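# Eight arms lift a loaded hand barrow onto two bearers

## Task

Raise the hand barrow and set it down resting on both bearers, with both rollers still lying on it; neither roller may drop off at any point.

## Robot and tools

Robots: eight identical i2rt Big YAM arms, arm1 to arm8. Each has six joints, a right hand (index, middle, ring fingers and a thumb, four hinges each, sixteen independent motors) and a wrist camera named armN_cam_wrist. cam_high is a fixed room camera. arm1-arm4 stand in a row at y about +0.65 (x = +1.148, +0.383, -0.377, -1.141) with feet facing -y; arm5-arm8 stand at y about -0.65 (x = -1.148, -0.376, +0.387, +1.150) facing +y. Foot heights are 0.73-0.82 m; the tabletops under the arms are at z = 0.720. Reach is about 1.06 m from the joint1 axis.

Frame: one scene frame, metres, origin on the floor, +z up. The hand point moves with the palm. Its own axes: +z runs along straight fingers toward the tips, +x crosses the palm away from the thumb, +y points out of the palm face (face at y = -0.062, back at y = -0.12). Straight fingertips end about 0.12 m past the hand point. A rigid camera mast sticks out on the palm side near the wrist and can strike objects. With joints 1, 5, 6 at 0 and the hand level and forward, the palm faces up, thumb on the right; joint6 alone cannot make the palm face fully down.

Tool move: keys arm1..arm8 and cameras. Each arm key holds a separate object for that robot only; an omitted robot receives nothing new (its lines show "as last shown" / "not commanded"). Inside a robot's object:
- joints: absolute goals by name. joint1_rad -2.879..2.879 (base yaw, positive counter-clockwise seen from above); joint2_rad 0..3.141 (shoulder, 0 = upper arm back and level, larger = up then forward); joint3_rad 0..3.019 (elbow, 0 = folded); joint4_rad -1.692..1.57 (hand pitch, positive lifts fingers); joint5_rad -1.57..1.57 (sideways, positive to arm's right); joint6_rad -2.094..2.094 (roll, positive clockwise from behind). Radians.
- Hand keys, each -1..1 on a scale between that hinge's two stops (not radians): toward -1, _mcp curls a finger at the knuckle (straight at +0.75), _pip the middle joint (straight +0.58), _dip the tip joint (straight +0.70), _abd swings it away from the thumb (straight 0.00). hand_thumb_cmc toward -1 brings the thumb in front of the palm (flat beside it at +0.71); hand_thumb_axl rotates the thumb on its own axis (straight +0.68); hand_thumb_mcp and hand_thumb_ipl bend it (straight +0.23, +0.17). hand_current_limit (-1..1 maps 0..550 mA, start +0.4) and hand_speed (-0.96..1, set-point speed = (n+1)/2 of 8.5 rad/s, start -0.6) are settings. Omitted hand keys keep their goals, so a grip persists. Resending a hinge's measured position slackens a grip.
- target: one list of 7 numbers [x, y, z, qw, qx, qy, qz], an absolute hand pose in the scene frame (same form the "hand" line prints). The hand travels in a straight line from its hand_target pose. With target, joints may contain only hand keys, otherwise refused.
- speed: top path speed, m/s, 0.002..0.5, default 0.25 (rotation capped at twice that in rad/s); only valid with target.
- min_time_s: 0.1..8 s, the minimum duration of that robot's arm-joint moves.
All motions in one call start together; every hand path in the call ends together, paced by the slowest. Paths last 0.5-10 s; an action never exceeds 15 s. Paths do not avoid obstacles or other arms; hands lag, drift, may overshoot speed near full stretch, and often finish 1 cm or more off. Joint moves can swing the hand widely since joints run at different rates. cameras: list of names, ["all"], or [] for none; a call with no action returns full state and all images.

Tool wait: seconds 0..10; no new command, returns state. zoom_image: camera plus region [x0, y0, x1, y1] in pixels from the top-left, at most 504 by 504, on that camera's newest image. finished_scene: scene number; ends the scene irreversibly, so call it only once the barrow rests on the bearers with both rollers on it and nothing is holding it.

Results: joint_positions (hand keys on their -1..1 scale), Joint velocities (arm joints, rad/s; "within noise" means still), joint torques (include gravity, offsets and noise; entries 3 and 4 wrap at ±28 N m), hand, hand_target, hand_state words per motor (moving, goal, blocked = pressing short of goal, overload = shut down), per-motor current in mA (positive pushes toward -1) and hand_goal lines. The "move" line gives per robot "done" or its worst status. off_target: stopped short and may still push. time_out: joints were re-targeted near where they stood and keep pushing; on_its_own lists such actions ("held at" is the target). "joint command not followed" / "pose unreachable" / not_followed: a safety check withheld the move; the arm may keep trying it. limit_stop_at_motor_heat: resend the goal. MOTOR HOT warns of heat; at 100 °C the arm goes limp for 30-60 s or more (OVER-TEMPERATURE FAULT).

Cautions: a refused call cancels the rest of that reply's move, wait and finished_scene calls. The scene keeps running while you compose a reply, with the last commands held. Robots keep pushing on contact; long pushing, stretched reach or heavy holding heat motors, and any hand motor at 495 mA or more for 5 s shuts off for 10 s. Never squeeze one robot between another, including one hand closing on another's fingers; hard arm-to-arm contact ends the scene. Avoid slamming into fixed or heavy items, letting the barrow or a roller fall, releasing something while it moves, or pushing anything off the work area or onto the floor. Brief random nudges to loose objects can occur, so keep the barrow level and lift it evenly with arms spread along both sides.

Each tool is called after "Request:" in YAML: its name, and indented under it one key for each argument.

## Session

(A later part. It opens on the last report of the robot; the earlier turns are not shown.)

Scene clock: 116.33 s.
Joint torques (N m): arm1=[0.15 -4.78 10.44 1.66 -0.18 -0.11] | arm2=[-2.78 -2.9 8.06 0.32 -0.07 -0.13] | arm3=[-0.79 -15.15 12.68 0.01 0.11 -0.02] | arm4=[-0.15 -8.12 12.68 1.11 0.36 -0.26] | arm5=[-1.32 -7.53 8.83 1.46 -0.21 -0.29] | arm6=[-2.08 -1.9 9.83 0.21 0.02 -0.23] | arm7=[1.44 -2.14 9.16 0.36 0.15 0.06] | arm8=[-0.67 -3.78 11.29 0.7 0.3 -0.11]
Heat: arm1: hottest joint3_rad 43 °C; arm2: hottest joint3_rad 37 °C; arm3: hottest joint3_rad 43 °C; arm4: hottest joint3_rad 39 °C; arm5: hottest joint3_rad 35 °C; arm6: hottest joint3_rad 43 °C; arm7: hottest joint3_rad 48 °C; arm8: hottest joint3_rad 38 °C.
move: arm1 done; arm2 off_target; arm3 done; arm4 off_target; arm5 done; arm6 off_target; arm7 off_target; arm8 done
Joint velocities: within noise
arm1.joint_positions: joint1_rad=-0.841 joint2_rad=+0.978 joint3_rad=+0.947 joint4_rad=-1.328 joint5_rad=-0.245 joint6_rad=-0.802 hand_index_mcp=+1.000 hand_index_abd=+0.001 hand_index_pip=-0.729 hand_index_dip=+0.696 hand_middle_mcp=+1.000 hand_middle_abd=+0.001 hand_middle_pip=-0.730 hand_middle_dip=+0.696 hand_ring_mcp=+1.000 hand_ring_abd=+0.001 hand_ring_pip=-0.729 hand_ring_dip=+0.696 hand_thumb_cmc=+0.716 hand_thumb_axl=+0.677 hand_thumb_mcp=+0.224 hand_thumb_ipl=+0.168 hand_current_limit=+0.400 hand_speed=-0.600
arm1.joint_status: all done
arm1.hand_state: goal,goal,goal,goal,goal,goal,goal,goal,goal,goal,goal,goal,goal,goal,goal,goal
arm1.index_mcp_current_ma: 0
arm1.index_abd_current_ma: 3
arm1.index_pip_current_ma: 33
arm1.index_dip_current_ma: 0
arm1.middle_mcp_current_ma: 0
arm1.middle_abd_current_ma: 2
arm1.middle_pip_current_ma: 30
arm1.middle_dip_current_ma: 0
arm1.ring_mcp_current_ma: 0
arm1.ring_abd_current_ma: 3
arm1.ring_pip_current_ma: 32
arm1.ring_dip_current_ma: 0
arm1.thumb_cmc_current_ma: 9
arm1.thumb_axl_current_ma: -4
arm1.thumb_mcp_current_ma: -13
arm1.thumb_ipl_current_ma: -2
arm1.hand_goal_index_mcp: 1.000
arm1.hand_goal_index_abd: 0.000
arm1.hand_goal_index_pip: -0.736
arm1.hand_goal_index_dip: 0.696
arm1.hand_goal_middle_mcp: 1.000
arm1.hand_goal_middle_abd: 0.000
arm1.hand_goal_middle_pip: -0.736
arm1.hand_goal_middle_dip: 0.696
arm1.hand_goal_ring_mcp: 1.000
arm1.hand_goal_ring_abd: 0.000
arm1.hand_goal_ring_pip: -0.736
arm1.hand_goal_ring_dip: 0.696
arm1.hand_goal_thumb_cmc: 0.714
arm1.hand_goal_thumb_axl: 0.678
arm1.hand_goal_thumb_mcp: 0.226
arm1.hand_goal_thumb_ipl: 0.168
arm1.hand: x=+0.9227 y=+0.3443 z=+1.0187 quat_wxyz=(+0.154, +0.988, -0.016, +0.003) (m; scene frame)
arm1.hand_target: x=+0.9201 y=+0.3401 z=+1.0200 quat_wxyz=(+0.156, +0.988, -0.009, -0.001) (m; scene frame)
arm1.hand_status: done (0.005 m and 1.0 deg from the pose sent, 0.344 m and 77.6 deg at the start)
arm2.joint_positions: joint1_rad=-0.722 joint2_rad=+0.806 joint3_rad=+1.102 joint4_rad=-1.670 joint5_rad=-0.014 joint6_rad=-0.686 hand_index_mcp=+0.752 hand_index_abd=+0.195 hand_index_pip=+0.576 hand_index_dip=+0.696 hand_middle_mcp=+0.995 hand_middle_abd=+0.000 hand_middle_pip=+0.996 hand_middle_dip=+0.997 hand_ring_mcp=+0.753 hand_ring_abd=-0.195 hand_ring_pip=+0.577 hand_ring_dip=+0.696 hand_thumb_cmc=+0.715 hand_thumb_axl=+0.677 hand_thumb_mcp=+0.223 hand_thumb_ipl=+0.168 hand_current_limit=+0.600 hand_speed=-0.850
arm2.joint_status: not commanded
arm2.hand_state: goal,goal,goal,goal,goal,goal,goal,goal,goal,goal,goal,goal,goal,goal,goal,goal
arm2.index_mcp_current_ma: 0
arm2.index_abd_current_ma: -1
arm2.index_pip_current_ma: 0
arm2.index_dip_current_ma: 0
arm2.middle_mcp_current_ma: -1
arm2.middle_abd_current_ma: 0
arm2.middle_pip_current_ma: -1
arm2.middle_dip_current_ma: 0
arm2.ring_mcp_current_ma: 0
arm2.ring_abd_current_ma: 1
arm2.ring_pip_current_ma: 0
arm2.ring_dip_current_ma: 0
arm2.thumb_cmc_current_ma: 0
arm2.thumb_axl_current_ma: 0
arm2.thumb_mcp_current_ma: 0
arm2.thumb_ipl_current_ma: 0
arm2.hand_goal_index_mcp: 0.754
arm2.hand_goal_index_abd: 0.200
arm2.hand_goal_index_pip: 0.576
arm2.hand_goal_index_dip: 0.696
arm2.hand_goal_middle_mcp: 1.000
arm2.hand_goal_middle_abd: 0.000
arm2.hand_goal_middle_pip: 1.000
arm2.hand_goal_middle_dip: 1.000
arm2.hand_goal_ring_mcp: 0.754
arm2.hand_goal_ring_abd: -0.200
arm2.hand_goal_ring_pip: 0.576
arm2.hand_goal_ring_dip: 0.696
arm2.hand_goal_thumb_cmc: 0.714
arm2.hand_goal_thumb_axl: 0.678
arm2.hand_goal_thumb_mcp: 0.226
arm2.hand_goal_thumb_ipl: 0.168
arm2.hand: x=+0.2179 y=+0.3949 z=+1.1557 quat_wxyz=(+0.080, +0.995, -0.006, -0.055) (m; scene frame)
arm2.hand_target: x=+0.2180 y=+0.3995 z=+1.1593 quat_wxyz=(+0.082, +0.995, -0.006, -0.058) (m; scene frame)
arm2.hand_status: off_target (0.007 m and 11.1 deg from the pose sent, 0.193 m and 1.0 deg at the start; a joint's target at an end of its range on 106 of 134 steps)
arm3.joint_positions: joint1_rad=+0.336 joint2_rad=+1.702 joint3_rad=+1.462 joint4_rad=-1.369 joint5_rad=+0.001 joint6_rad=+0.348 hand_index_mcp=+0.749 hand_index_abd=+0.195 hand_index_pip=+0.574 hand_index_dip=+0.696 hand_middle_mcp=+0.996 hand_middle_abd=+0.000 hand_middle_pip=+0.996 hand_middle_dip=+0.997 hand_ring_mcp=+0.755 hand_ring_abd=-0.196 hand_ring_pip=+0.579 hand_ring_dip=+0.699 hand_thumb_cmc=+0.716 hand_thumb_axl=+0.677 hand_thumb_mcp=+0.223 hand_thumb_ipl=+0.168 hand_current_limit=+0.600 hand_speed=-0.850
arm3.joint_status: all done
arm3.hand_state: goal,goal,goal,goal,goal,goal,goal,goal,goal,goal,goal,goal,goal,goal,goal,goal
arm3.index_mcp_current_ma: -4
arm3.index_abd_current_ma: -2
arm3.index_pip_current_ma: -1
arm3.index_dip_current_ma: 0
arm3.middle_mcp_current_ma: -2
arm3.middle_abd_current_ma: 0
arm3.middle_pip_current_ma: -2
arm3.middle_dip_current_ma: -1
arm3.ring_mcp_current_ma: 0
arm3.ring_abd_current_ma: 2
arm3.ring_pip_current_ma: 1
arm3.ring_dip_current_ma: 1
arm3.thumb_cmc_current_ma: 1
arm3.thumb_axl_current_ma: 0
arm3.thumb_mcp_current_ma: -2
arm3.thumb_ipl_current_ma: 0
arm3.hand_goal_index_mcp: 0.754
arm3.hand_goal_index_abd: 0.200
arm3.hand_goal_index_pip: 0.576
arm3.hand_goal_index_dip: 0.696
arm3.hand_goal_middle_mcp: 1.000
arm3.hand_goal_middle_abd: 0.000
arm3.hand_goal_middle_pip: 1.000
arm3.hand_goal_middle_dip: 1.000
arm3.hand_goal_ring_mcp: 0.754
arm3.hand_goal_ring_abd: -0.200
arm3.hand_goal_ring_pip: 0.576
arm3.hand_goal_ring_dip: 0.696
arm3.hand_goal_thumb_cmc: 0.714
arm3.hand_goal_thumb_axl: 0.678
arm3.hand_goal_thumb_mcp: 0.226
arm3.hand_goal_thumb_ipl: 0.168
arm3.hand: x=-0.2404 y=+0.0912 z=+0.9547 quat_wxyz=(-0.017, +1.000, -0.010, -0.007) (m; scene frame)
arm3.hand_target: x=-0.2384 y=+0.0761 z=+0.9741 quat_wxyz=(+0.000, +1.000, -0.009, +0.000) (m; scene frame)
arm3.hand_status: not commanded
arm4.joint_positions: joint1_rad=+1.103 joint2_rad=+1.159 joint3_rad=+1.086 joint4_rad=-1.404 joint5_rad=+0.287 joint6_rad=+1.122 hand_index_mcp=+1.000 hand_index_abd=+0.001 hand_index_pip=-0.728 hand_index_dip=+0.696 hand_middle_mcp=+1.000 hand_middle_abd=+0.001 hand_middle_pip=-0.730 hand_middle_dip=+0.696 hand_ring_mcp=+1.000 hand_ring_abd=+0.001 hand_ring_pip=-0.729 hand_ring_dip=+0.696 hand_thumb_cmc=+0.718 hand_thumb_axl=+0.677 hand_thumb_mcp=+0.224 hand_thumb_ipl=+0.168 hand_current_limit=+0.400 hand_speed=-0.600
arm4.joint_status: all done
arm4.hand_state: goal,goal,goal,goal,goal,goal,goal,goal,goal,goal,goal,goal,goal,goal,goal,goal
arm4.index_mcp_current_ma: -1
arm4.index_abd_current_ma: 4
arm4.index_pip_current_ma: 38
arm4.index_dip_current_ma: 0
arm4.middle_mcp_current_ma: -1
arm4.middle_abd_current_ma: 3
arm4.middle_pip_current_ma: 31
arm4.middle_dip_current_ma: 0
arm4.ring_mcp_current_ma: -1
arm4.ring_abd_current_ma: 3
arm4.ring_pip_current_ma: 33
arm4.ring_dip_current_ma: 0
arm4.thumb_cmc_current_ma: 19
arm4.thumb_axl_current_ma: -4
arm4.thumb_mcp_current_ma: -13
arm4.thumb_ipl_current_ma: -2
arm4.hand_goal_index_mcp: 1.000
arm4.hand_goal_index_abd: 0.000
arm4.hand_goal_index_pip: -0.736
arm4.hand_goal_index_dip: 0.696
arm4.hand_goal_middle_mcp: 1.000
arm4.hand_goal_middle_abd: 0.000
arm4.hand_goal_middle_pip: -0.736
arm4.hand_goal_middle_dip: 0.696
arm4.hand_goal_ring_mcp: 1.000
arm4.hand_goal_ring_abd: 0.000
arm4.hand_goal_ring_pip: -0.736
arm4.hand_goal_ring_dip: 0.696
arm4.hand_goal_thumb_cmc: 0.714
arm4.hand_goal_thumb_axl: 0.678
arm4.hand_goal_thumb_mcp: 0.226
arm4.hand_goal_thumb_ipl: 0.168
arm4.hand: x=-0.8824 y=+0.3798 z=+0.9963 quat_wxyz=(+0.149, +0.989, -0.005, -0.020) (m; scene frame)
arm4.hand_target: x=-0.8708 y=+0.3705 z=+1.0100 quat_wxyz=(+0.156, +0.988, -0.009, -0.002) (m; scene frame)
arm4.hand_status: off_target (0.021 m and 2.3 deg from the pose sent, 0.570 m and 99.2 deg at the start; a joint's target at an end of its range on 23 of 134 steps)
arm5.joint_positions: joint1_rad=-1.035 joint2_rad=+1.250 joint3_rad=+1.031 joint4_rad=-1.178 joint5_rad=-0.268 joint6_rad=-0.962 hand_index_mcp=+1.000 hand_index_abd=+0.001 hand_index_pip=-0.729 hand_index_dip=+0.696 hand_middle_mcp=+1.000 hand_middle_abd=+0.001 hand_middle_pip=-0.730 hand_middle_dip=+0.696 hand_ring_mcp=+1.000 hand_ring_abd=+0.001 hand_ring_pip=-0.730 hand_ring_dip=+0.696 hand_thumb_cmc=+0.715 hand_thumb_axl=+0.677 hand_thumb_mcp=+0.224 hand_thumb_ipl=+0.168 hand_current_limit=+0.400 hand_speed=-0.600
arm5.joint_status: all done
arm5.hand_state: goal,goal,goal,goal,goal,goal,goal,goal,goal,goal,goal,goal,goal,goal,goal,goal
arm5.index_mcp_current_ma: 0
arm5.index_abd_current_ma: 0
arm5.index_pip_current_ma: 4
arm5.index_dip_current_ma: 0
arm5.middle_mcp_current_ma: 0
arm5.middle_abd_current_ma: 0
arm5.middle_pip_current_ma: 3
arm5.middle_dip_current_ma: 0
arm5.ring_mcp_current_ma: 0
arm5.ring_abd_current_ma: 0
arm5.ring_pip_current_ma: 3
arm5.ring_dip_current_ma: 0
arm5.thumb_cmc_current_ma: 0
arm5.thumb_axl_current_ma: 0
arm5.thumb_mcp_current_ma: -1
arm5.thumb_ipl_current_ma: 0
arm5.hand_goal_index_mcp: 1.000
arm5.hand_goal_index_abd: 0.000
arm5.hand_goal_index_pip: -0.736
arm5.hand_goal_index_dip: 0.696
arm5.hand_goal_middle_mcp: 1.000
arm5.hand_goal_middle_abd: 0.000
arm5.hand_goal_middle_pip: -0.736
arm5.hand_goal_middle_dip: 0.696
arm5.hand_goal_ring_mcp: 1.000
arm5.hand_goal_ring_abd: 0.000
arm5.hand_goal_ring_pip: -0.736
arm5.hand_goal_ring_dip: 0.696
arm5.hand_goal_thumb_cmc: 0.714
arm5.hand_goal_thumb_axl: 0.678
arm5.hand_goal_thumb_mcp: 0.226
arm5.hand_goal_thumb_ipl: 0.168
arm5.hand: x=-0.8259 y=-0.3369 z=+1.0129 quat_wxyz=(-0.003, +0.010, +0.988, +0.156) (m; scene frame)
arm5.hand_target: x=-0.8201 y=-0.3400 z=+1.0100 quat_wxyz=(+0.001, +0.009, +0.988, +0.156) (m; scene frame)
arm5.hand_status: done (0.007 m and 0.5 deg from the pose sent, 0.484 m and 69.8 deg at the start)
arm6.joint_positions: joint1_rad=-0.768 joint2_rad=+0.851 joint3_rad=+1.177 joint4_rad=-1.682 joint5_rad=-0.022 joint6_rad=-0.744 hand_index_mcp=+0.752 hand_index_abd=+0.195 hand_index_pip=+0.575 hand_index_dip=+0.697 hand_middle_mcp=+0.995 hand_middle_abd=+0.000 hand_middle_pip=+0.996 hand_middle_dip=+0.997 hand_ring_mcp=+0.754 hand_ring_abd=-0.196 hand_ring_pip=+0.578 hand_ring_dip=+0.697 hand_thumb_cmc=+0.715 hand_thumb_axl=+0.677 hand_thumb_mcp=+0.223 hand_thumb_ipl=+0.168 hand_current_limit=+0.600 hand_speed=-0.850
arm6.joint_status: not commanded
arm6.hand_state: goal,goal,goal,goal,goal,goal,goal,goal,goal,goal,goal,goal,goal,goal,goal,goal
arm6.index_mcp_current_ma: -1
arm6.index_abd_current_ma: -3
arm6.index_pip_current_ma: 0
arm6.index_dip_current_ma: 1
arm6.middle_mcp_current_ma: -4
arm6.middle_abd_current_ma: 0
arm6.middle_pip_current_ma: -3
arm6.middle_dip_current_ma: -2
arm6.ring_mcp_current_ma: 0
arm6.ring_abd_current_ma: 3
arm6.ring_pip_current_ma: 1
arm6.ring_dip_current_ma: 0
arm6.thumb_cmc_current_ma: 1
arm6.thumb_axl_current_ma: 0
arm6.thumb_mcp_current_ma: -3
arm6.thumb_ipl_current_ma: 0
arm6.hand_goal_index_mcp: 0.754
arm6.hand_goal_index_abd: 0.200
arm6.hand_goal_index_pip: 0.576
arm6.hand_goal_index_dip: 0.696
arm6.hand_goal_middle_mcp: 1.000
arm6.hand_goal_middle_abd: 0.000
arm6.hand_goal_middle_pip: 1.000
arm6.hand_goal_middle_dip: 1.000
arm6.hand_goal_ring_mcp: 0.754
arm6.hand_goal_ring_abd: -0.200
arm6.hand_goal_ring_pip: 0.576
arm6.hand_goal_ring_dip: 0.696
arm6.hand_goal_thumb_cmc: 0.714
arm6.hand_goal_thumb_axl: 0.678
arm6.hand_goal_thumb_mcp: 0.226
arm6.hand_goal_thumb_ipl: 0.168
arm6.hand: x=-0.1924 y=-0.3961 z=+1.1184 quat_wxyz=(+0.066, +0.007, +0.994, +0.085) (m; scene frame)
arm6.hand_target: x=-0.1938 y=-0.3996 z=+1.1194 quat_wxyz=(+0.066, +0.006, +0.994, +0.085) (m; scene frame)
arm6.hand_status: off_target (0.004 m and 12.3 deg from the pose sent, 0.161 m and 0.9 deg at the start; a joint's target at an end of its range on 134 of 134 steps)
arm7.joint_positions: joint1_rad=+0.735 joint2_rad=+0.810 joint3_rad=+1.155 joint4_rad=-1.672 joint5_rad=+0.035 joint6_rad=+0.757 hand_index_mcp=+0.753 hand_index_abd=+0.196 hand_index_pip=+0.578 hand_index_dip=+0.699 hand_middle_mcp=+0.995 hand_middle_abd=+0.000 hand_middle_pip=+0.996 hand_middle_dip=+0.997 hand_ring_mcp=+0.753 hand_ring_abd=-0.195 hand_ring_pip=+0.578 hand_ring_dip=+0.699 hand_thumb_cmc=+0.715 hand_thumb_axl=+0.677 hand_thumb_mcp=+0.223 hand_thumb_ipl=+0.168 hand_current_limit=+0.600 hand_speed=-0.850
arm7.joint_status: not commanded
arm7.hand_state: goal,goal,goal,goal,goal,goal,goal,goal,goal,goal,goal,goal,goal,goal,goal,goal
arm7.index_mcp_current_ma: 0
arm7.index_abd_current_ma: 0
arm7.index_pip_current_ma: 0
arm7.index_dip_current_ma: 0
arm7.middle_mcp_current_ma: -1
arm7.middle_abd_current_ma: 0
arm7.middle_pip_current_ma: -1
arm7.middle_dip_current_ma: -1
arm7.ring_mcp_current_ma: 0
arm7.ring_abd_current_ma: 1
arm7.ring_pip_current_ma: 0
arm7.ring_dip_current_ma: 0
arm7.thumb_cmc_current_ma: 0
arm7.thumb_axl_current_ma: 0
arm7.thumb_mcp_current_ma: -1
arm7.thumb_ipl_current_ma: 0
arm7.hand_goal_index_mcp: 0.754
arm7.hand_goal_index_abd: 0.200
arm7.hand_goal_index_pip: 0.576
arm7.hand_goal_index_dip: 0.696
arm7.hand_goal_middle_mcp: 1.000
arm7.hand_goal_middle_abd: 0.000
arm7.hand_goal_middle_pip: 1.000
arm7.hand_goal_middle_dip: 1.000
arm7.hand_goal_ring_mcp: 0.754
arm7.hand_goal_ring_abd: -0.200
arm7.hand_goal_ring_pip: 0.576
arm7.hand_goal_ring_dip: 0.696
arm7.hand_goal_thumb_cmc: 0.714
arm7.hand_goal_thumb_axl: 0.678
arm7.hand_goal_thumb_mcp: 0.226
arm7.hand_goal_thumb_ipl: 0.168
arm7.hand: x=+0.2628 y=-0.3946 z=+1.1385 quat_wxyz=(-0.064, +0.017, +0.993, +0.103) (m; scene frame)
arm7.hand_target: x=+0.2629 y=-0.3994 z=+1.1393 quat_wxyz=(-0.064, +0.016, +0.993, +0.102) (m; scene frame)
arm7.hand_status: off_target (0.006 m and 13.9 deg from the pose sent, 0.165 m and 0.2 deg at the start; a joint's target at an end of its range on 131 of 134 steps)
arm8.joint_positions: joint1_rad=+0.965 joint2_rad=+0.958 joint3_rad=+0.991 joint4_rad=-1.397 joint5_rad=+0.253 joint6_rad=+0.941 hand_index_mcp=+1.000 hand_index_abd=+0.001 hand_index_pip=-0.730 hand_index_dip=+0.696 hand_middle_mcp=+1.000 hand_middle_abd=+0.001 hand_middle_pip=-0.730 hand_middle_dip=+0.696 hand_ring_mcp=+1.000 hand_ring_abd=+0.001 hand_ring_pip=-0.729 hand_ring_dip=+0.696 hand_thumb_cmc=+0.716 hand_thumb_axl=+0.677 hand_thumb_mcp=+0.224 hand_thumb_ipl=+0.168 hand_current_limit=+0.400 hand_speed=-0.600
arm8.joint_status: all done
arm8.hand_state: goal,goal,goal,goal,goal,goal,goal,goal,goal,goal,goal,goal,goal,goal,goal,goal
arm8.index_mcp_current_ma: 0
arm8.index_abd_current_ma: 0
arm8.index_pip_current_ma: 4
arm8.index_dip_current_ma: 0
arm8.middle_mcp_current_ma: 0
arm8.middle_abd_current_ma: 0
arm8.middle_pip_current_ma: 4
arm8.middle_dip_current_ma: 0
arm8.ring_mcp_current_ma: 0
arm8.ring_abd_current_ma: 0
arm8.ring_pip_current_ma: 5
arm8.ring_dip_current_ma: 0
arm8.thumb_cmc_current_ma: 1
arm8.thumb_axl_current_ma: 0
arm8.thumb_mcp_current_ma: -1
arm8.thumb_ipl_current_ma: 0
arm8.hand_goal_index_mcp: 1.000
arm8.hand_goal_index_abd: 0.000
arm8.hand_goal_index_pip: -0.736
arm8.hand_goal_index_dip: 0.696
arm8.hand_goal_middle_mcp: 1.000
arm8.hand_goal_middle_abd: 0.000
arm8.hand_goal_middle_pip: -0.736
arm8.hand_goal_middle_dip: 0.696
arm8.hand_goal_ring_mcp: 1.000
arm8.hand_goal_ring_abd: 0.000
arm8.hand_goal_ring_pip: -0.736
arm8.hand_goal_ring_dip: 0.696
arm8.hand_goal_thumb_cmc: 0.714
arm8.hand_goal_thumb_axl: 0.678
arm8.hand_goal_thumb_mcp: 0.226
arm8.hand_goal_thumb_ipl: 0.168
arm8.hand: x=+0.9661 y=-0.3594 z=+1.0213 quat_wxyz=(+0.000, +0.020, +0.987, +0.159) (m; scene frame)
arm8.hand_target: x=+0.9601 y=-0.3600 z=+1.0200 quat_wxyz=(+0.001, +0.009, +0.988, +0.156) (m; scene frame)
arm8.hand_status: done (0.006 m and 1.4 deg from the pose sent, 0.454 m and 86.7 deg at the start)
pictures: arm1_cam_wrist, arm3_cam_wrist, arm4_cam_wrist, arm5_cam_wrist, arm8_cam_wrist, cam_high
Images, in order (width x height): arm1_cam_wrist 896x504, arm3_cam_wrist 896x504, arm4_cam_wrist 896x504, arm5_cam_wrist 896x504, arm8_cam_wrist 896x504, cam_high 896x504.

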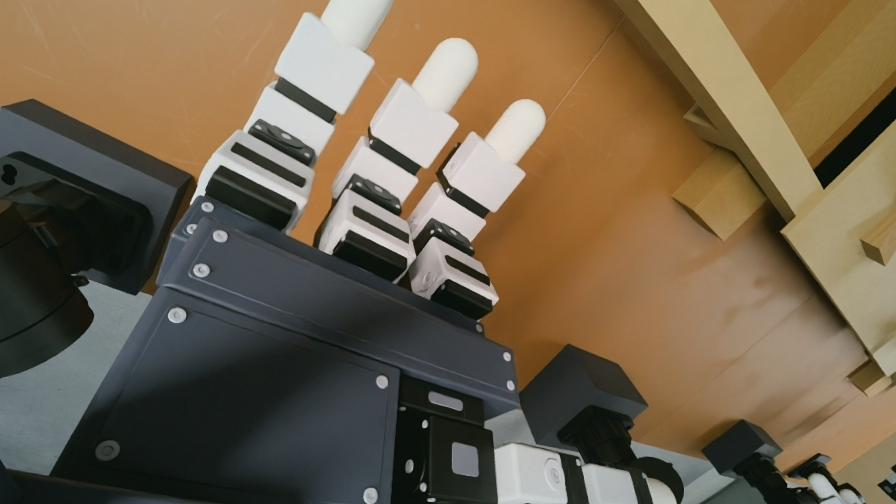

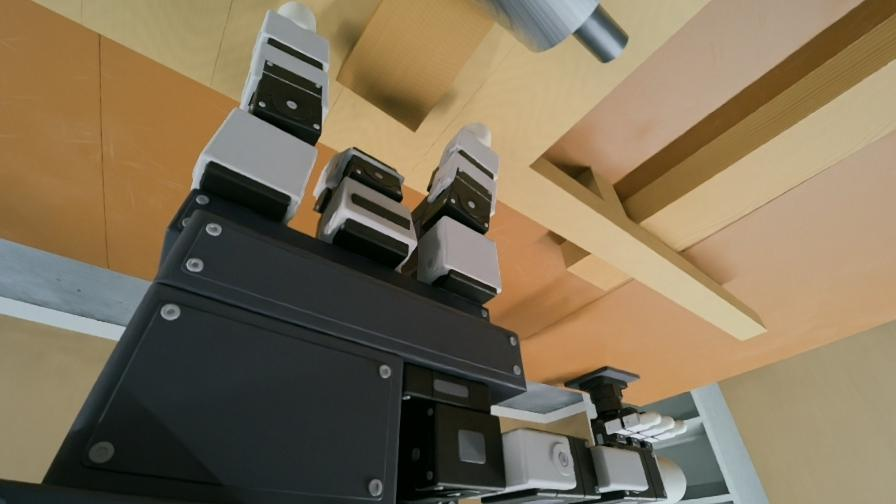

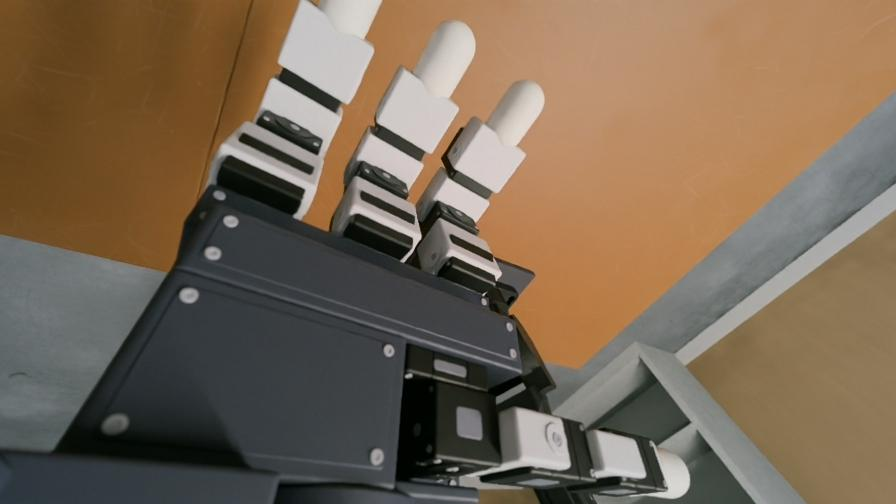

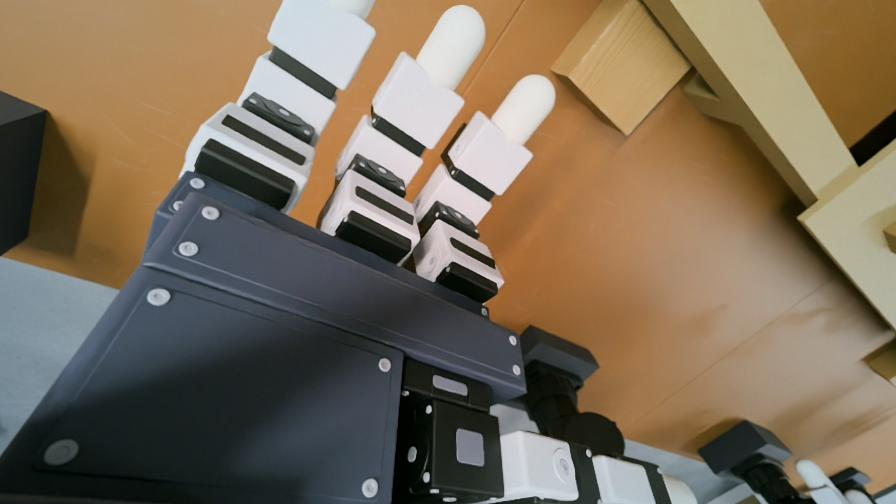

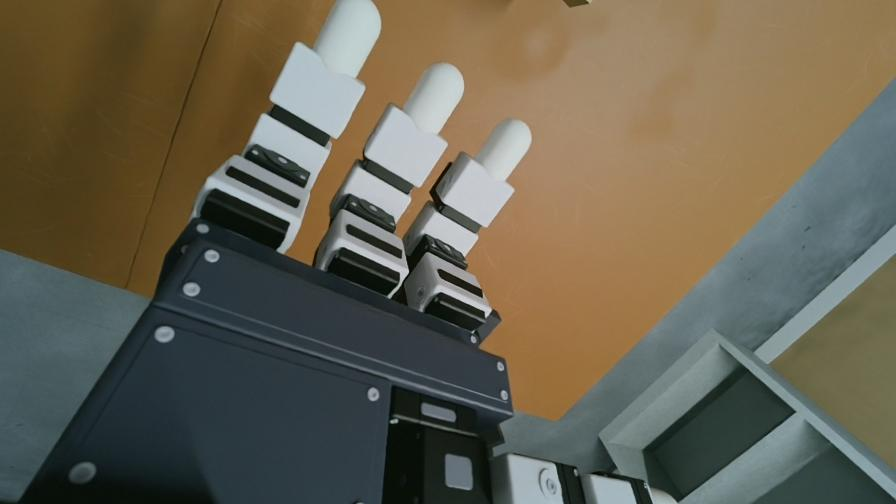

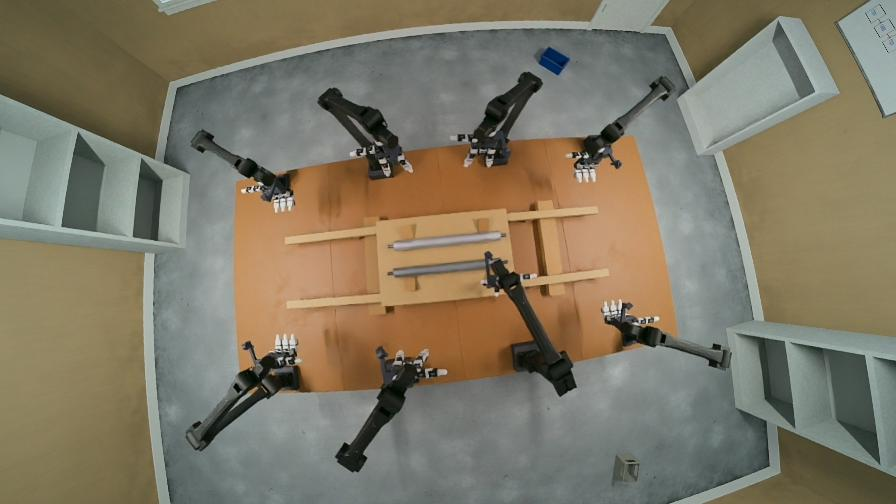

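Request:
move:
  arm3: {"target": [-0.240, 0.094, 1.1, 0, 1, -0.0087, 0], "speed": 0.15}
  arm1: {"target": [0.918, 0.335, 0.818, 0.156, 0.988, -0.0086, -0.00136], "speed": 0.15}
  arm8: {"target": [0.957, -0.36, 0.822, 0.00136, 0.0086, 0.988, 0.156], "speed": 0.15}
  arm4: {"target": [-0.87, 0.365, 0.828, 0.156, 0.988, -0.0086, -0.00136], "speed": 0.15}
  arm5: {"target": [-0.82, -0.34, 0.828, 0.00136, 0.0086, 0.988, 0.156], "speed": 0.15}
  cameras: ["arm1_cam_wrist", "arm3_cam_wrist", "arm4_cam_wrist", "arm5_cam_wrist", "arm8_cam_wrist", "cam_high"]

Request:
zoom_image:
  camera: "cam_high"
  region: [250, 200, 430, 340]

Request:
zoom_image:
  camera: "cam_high"
  region: [470, 160, 650, 300]

Scene clock: 120.30 s.
Joint torques (N m): arm1=[0.85 -6.01 8.32 1.65 -0.19 0.09] | arm2=[-2.67 -2.96 8.1 0.32 -0.06 -0.14] | arm3=[-0.73 -16.15 13.08 -0.08 0.11 0.06] | arm4=[-0.21 -8.76 7.87 1.28 0.36 -0.22] | arm5=[-1.2 -9 6.58 1.5 -0.25 -0.28] | arm6=[-2.08 -1.9 9.84 0.21 0.02 -0.22] | arm7=[1.38 -2.08 9.16 0.36 0.14 0.09] | arm8=[-0.67 -4.25 9.36 1.21 0.37 -0.02]
Heat: arm1: hottest joint3_rad 43 °C; arm2: hottest joint3_rad 37 °C; arm3: hottest joint3_rad 44 °C; arm4: hottest joint3_rad 39 °C; arm5: hottest joint3_rad 35 °C; arm6: hottest joint3_rad 43 °C; arm7: hottest joint3_rad 47 °C; arm8: hottest joint3_rad 38 °C.
move: arm1 done; arm3 off_target; arm4 done; arm5 done; arm8 done
Joint velocities: within noise
arm1.joint_positions: joint1_rad=-0.831 joint2_rad=+1.224 joint3_rad=+0.547 joint4_rad=-0.673 joint5_rad=-0.241 joint6_rad=-0.802 hand_index_mcp=+1.000 hand_index_abd=+0.001 hand_index_pip=-0.729 hand_index_dip=+0.696 hand_middle_mcp=+1.000 hand_middle_abd=+0.001 hand_middle_pip=-0.730 hand_middle_dip=+0.696 hand_ring_mcp=+1.000 hand_ring_abd=+0.001 hand_ring_pip=-0.729 hand_ring_dip=+0.696 hand_thumb_cmc=+0.716 hand_thumb_axl=+0.677 hand_thumb_mcp=+0.224 hand_thumb_ipl=+0.168 hand_current_limit=+0.400 hand_speed=-0.600
arm1.joint_status: not commanded
arm1.hand_state: goal,goal,goal,goal,goal,goal,goal,goal,goal,goal,goal,goal,goal,goal,goal,goal
arm1.index_mcp_current_ma: 0
arm1.index_abd_current_ma: 3
arm1.index_pip_current_ma: 33
arm1.index_dip_current_ma: 0
arm1.middle_mcp_current_ma: 0
arm1.middle_abd_current_ma: 2
arm1.middle_pip_current_ma: 30
arm1.middle_dip_current_ma: 0
arm1.ring_mcp_current_ma: 0
arm1.ring_abd_current_ma: 3
arm1.ring_pip_current_ma: 32
arm1.ring_dip_current_ma: 0
arm1.thumb_cmc_current_ma: 9
arm1.thumb_axl_current_ma: -4
arm1.thumb_mcp_current_ma: -14
arm1.thumb_ipl_current_ma: -2
arm1.hand_goal_index_mcp: 1.000
arm1.hand_goal_index_abd: 0.000
arm1.hand_goal_index_pip: -0.736
arm1.hand_goal_index_dip: 0.696
arm1.hand_goal_middle_mcp: 1.000
arm1.hand_goal_middle_abd: 0.000
arm1.hand_goal_middle_pip: -0.736
arm1.hand_goal_middle_dip: 0.696
arm1.hand_goal_ring_mcp: 1.000
arm1.hand_goal_ring_abd: 0.000
arm1.hand_goal_ring_pip: -0.736
arm1.hand_goal_ring_dip: 0.696
arm1.hand_goal_thumb_cmc: 0.714
arm1.hand_goal_thumb_axl: 0.678
arm1.hand_goal_thumb_mcp: 0.226
arm1.hand_goal_thumb_ipl: 0.168
arm1.hand: x=+0.9189 y=+0.3398 z=+0.8192 quat_wxyz=(+0.155, +0.988, -0.011, +0.000) (m; scene frame)
arm1.hand_target: x=+0.9181 y=+0.3350 z=+0.8181 quat_wxyz=(+0.156, +0.988, -0.008, -0.001) (m; scene frame)
arm1.hand_status: done (0.005 m and 0.3 deg from the pose sent, 0.201 m and 1.1 deg at the start)
arm2, arm6, arm7: as last shown
arm2.hand: x=+0.2180 y=+0.3949 z=+1.1557 quat_wxyz=(+0.080, +0.995, -0.005, -0.055) (m; scene frame)
arm3.joint_positions: joint1_rad=+0.336 joint2_rad=+1.658 joint3_rad=+1.711 joint4_rad=-1.682 joint5_rad=+0.001 joint6_rad=+0.348 hand_index_mcp=+0.749 hand_index_abd=+0.195 hand_index_pip=+0.574 hand_index_dip=+0.696 hand_middle_mcp=+0.996 hand_middle_abd=+0.000 hand_middle_pip=+0.996 hand_middle_dip=+0.997 hand_ring_mcp=+0.755 hand_ring_abd=-0.196 hand_ring_pip=+0.579 hand_ring_dip=+0.699 hand_thumb_cmc=+0.716 hand_thumb_axl=+0.677 hand_thumb_mcp=+0.223 hand_thumb_ipl=+0.168 hand_current_limit=+0.600 hand_speed=-0.850
arm3.joint_status: not commanded
arm3.hand_state: goal,goal,goal,goal,goal,goal,goal,goal,goal,goal,goal,goal,goal,goal,goal,goal
arm3.index_mcp_current_ma: -4
arm3.index_abd_current_ma: -2
arm3.index_pip_current_ma: -1
arm3.index_dip_current_ma: 0
arm3.middle_mcp_current_ma: -2
arm3.middle_abd_current_ma: 0
arm3.middle_pip_current_ma: -2
arm3.middle_dip_current_ma: -1
arm3.ring_mcp_current_ma: 0
arm3.ring_abd_current_ma: 2
arm3.ring_pip_current_ma: 1
arm3.ring_dip_current_ma: 1
arm3.thumb_cmc_current_ma: 1
arm3.thumb_axl_current_ma: 0
arm3.thumb_mcp_current_ma: -2
arm3.thumb_ipl_current_ma: 0
arm3.hand_goal_index_mcp: 0.754
arm3.hand_goal_index_abd: 0.200
arm3.hand_goal_index_pip: 0.576
arm3.hand_goal_index_dip: 0.696
arm3.hand_goal_middle_mcp: 1.000
arm3.hand_goal_middle_abd: 0.000
arm3.hand_goal_middle_pip: 1.000
arm3.hand_goal_middle_dip: 1.000
arm3.hand_goal_ring_mcp: 0.754
arm3.hand_goal_ring_abd: -0.200
arm3.hand_goal_ring_pip: 0.576
arm3.hand_goal_ring_dip: 0.696
arm3.hand_goal_thumb_cmc: 0.714
arm3.hand_goal_thumb_axl: 0.678
arm3.hand_goal_thumb_mcp: 0.226
arm3.hand_goal_thumb_ipl: 0.168
arm3.hand: x=-0.2439 y=+0.1014 z=+1.0691 quat_wxyz=(-0.027, +1.000, -0.010, -0.010) (m; scene frame)
arm3.hand_target: x=-0.2404 y=+0.0953 z=+1.0997 quat_wxyz=(+0.000, +1.000, -0.009, +0.000) (m; scene frame)
arm3.hand_status: off_target (0.032 m and 3.3 deg from the pose sent, 0.145 m and 2.1 deg at the start)
arm4.joint_positions: joint1_rad=+1.089 joint2_rad=+1.321 joint3_rad=+0.767 joint4_rad=-0.872 joint5_rad=+0.284 joint6_rad=+1.107 hand_index_mcp=+1.000 hand_index_abd=+0.001 hand_index_pip=-0.728 hand_index_dip=+0.696 hand_middle_mcp=+1.000 hand_middle_abd=+0.001 hand_middle_pip=-0.730 hand_middle_dip=+0.696 hand_ring_mcp=+1.000 hand_ring_abd=+0.001 hand_ring_pip=-0.729 hand_ring_dip=+0.696 hand_thumb_cmc=+0.718 hand_thumb_axl=+0.677 hand_thumb_mcp=+0.224 hand_thumb_ipl=+0.168 hand_current_limit=+0.400 hand_speed=-0.600
arm4.joint_status: not commanded
arm4.hand_state: goal,goal,goal,goal,goal,goal,goal,goal,goal,goal,goal,goal,goal,goal,goal,goal
arm4.index_mcp_current_ma: -1
arm4.index_abd_current_ma: 4
arm4.index_pip_current_ma: 38
arm4.index_dip_current_ma: 0
arm4.middle_mcp_current_ma: -1
arm4.middle_abd_current_ma: 3
arm4.middle_pip_current_ma: 31
arm4.middle_dip_current_ma: 0
arm4.ring_mcp_current_ma: -1
arm4.ring_abd_current_ma: 3
arm4.ring_pip_current_ma: 33
arm4.ring_dip_current_ma: 0
arm4.thumb_cmc_current_ma: 19
arm4.thumb_axl_current_ma: -4
arm4.thumb_mcp_current_ma: -13
arm4.thumb_ipl_current_ma: -2
arm4.hand_goal_index_mcp: 1.000
arm4.hand_goal_index_abd: 0.000
arm4.hand_goal_index_pip: -0.736
arm4.hand_goal_index_dip: 0.696
arm4.hand_goal_middle_mcp: 1.000
arm4.hand_goal_middle_abd: 0.000
arm4.hand_goal_middle_pip: -0.736
arm4.hand_goal_middle_dip: 0.696
arm4.hand_goal_ring_mcp: 1.000
arm4.hand_goal_ring_abd: 0.000
arm4.hand_goal_ring_pip: -0.736
arm4.hand_goal_ring_dip: 0.696
arm4.hand_goal_thumb_cmc: 0.714
arm4.hand_goal_thumb_axl: 0.678
arm4.hand_goal_thumb_mcp: 0.226
arm4.hand_goal_thumb_ipl: 0.168
arm4.hand: x=-0.8702 y=+0.3691 z=+0.8343 quat_wxyz=(+0.158, +0.987, -0.009, +0.002) (m; scene frame)
arm4.hand_target: x=-0.8703 y=+0.3651 z=+0.8281 quat_wxyz=(+0.156, +0.988, -0.009, -0.002) (m; scene frame)
arm4.hand_status: done (0.008 m and 0.4 deg from the pose sent, 0.169 m and 2.3 deg at the start)
arm5.joint_positions: joint1_rad=-1.035 joint2_rad=+1.512 joint3_rad=+0.743 joint4_rad=-0.626 joint5_rad=-0.267 joint6_rad=-0.962 hand_index_mcp=+1.000 hand_index_abd=+0.001 hand_index_pip=-0.729 hand_index_dip=+0.696 hand_middle_mcp=+1.000 hand_middle_abd=+0.001 hand_middle_pip=-0.730 hand_middle_dip=+0.696 hand_ring_mcp=+1.000 hand_ring_abd=+0.001 hand_ring_pip=-0.730 hand_ring_dip=+0.696 hand_thumb_cmc=+0.715 hand_thumb_axl=+0.677 hand_thumb_mcp=+0.224 hand_thumb_ipl=+0.168 hand_current_limit=+0.400 hand_speed=-0.600
arm5.joint_status: not commanded
arm5.hand_state: goal,goal,goal,goal,goal,goal,goal,goal,goal,goal,goal,goal,goal,goal,goal,goal
arm5.index_mcp_current_ma: 0
arm5.index_abd_current_ma: 0
arm5.index_pip_current_ma: 4
arm5.index_dip_current_ma: 0
arm5.middle_mcp_current_ma: 0
arm5.middle_abd_current_ma: 0
arm5.middle_pip_current_ma: 3
arm5.middle_dip_current_ma: 0
arm5.ring_mcp_current_ma: 0
arm5.ring_abd_current_ma: 0
arm5.ring_pip_current_ma: 3
arm5.ring_dip_current_ma: 0
arm5.thumb_cmc_current_ma: 0
arm5.thumb_axl_current_ma: 0
arm5.thumb_mcp_current_ma: -1
arm5.thumb_ipl_current_ma: 0
arm5.hand_goal_index_mcp: 1.000
arm5.hand_goal_index_abd: 0.000
arm5.hand_goal_index_pip: -0.736
arm5.hand_goal_index_dip: 0.696
arm5.hand_goal_middle_mcp: 1.000
arm5.hand_goal_middle_abd: 0.000
arm5.hand_goal_middle_pip: -0.736
arm5.hand_goal_middle_dip: 0.696
arm5.hand_goal_ring_mcp: 1.000
arm5.hand_goal_ring_abd: 0.000
arm5.hand_goal_ring_pip: -0.736
arm5.hand_goal_ring_dip: 0.696
arm5.hand_goal_thumb_cmc: 0.714
arm5.hand_goal_thumb_axl: 0.678
arm5.hand_goal_thumb_mcp: 0.226
arm5.hand_goal_thumb_ipl: 0.168
arm5.hand: x=-0.8236 y=-0.3364 z=+0.8319 quat_wxyz=(-0.001, +0.010, +0.988, +0.156) (m; scene frame)
arm5.hand_target: x=-0.8201 y=-0.3400 z=+0.8281 quat_wxyz=(+0.001, +0.009, +0.988, +0.156) (m; scene frame)
arm5.hand_status: done (0.006 m and 0.3 deg from the pose sent, 0.185 m and 0.5 deg at the start)
arm6.joint_positions: joint1_rad=-0.768 joint2_rad=+0.851 joint3_rad=+1.177 joint4_rad=-1.682 joint5_rad=-0.022 joint6_rad=-0.745 hand_index_mcp=+0.752 hand_index_abd=+0.195 hand_index_pip=+0.575 hand_index_dip=+0.697 hand_middle_mcp=+0.995 hand_middle_abd=+0.000 hand_middle_pip=+0.996 hand_middle_dip=+0.997 hand_ring_mcp=+0.754 hand_ring_abd=-0.196 hand_ring_pip=+0.578 hand_ring_dip=+0.697 hand_thumb_cmc=+0.715 hand_thumb_axl=+0.677 hand_thumb_mcp=+0.223 hand_thumb_ipl=+0.168 hand_current_limit=+0.600 hand_speed=-0.850
arm6.hand: x=-0.1924 y=-0.3961 z=+1.1184 quat_wxyz=(+0.066, +0.006, +0.994, +0.085) (m; scene frame)
arm7.joint_positions: joint1_rad=+0.735 joint2_rad=+0.810 joint3_rad=+1.155 joint4_rad=-1.672 joint5_rad=+0.035 joint6_rad=+0.758 hand_index_mcp=+0.753 hand_index_abd=+0.196 hand_index_pip=+0.578 hand_index_dip=+0.699 hand_middle_mcp=+0.995 hand_middle_abd=+0.000 hand_middle_pip=+0.996 hand_middle_dip=+0.997 hand_ring_mcp=+0.753 hand_ring_abd=-0.195 hand_ring_pip=+0.578 hand_ring_dip=+0.699 hand_thumb_cmc=+0.715 hand_thumb_axl=+0.677 hand_thumb_mcp=+0.223 hand_thumb_ipl=+0.168 hand_current_limit=+0.600 hand_speed=-0.850
arm8.joint_positions: joint1_rad=+0.976 joint2_rad=+1.144 joint3_rad=+0.571 joint4_rad=-0.802 joint5_rad=+0.253 joint6_rad=+0.941 hand_index_mcp=+1.000 hand_index_abd=+0.001 hand_index_pip=-0.730 hand_index_dip=+0.696 hand_middle_mcp=+1.000 hand_middle_abd=+0.001 hand_middle_pip=-0.730 hand_middle_dip=+0.696 hand_ring_mcp=+1.000 hand_ring_abd=+0.001 hand_ring_pip=-0.729 hand_ring_dip=+0.696 hand_thumb_cmc=+0.716 hand_thumb_axl=+0.677 hand_thumb_mcp=+0.224 hand_thumb_ipl=+0.168 hand_current_limit=+0.400 hand_speed=-0.600
arm8.joint_status: not commanded
arm8.hand_state: goal,goal,goal,goal,goal,goal,goal,goal,goal,goal,goal,goal,goal,goal,goal,goal
arm8.index_mcp_current_ma: 0
arm8.index_abd_current_ma: 0
arm8.index_pip_current_ma: 4
arm8.index_dip_current_ma: 0
arm8.middle_mcp_current_ma: 0
arm8.middle_abd_current_ma: 0
arm8.middle_pip_current_ma: 4
arm8.middle_dip_current_ma: 0
arm8.ring_mcp_current_ma: 0
arm8.ring_abd_current_ma: 0
arm8.ring_pip_current_ma: 5
arm8.ring_dip_current_ma: 0
arm8.thumb_cmc_current_ma: 1
arm8.thumb_axl_current_ma: 0
arm8.thumb_mcp_current_ma: -2
arm8.thumb_ipl_current_ma: 0
arm8.hand_goal_index_mcp: 1.000
arm8.hand_goal_index_abd: 0.000
arm8.hand_goal_index_pip: -0.736
arm8.hand_goal_index_dip: 0.696
arm8.hand_goal_middle_mcp: 1.000
arm8.hand_goal_middle_abd: 0.000
arm8.hand_goal_middle_pip: -0.736
arm8.hand_goal_middle_dip: 0.696
arm8.hand_goal_ring_mcp: 1.000
arm8.hand_goal_ring_abd: 0.000
arm8.hand_goal_ring_pip: -0.736
arm8.hand_goal_ring_dip: 0.696
arm8.hand_goal_thumb_cmc: 0.714
arm8.hand_goal_thumb_axl: 0.678
arm8.hand_goal_thumb_mcp: 0.226
arm8.hand_goal_thumb_ipl: 0.168
arm8.hand: x=+0.9627 y=-0.3603 z=+0.8245 quat_wxyz=(+0.003, +0.014, +0.988, +0.155) (m; scene frame)
arm8.hand_target: x=+0.9570 y=-0.3601 z=+0.8222 quat_wxyz=(+0.001, +0.009, +0.988, +0.156) (m; scene frame)
arm8.hand_status: done (0.006 m and 0.7 deg from the pose sent, 0.200 m and 1.3 deg at the start)
pictures: arm1_cam_wrist, arm3_cam_wrist, arm4_cam_wrist, arm5_cam_wrist, arm8_cam_wrist, cam_high
Images, in order (width x height): arm1_cam_wrist 896x504, arm3_cam_wrist 896x504, arm4_cam_wrist 896x504, arm5_cam_wrist 896x504, arm8_cam_wrist 896x504, cam_high 896x504.

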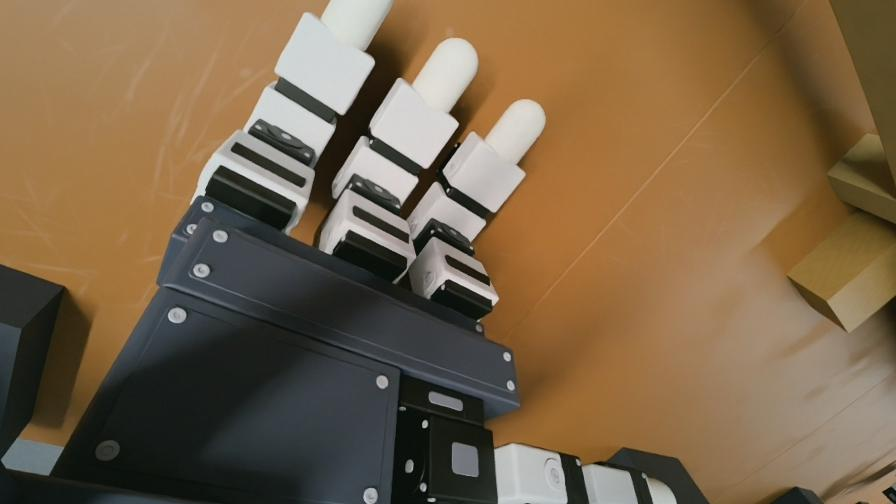

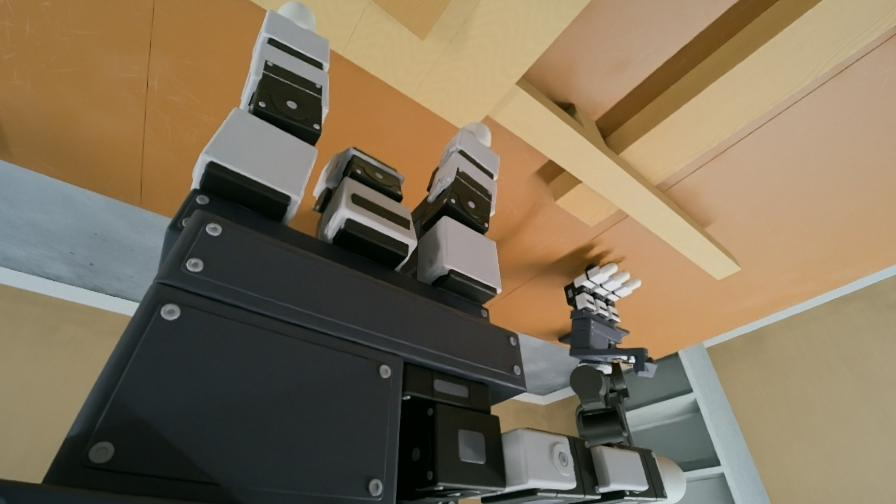

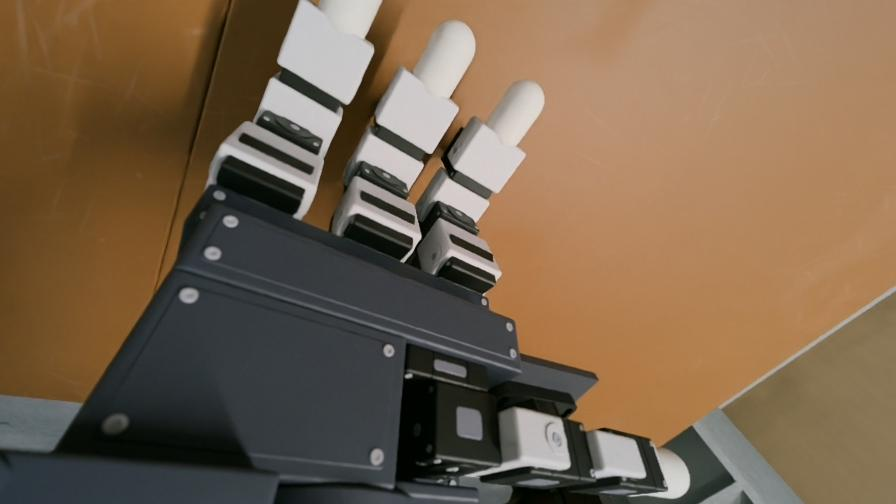

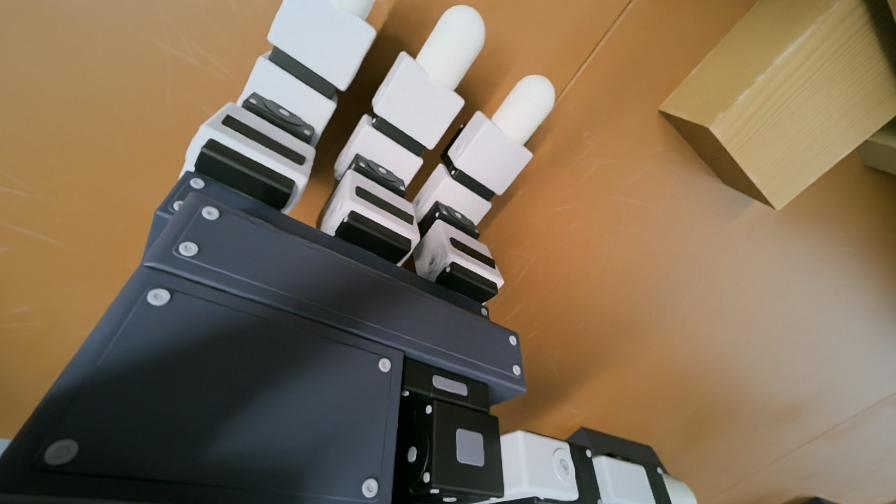

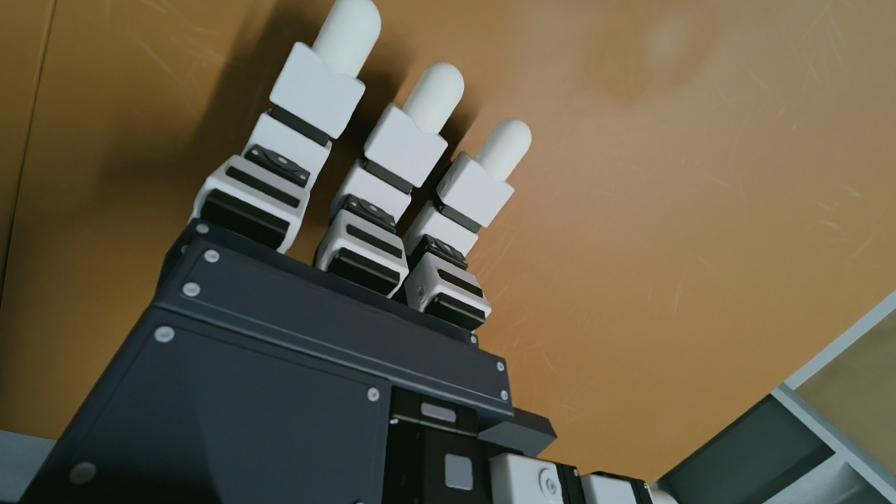

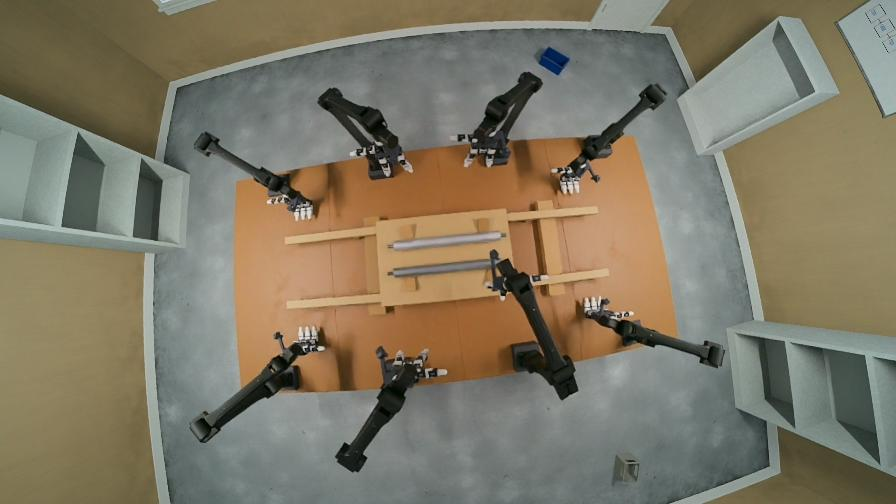

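Scaled by 2.800.

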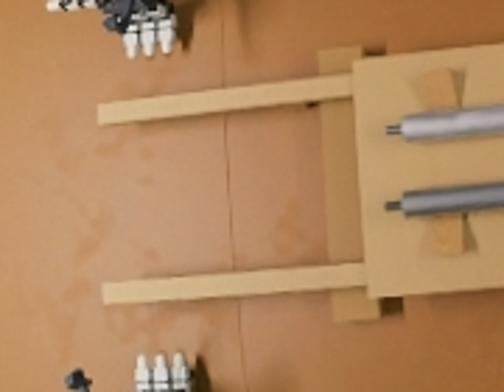

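Scaled by 2.800.

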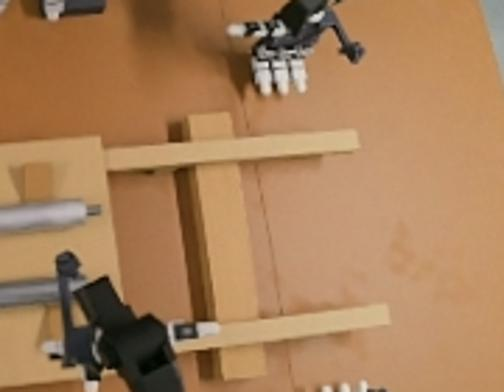

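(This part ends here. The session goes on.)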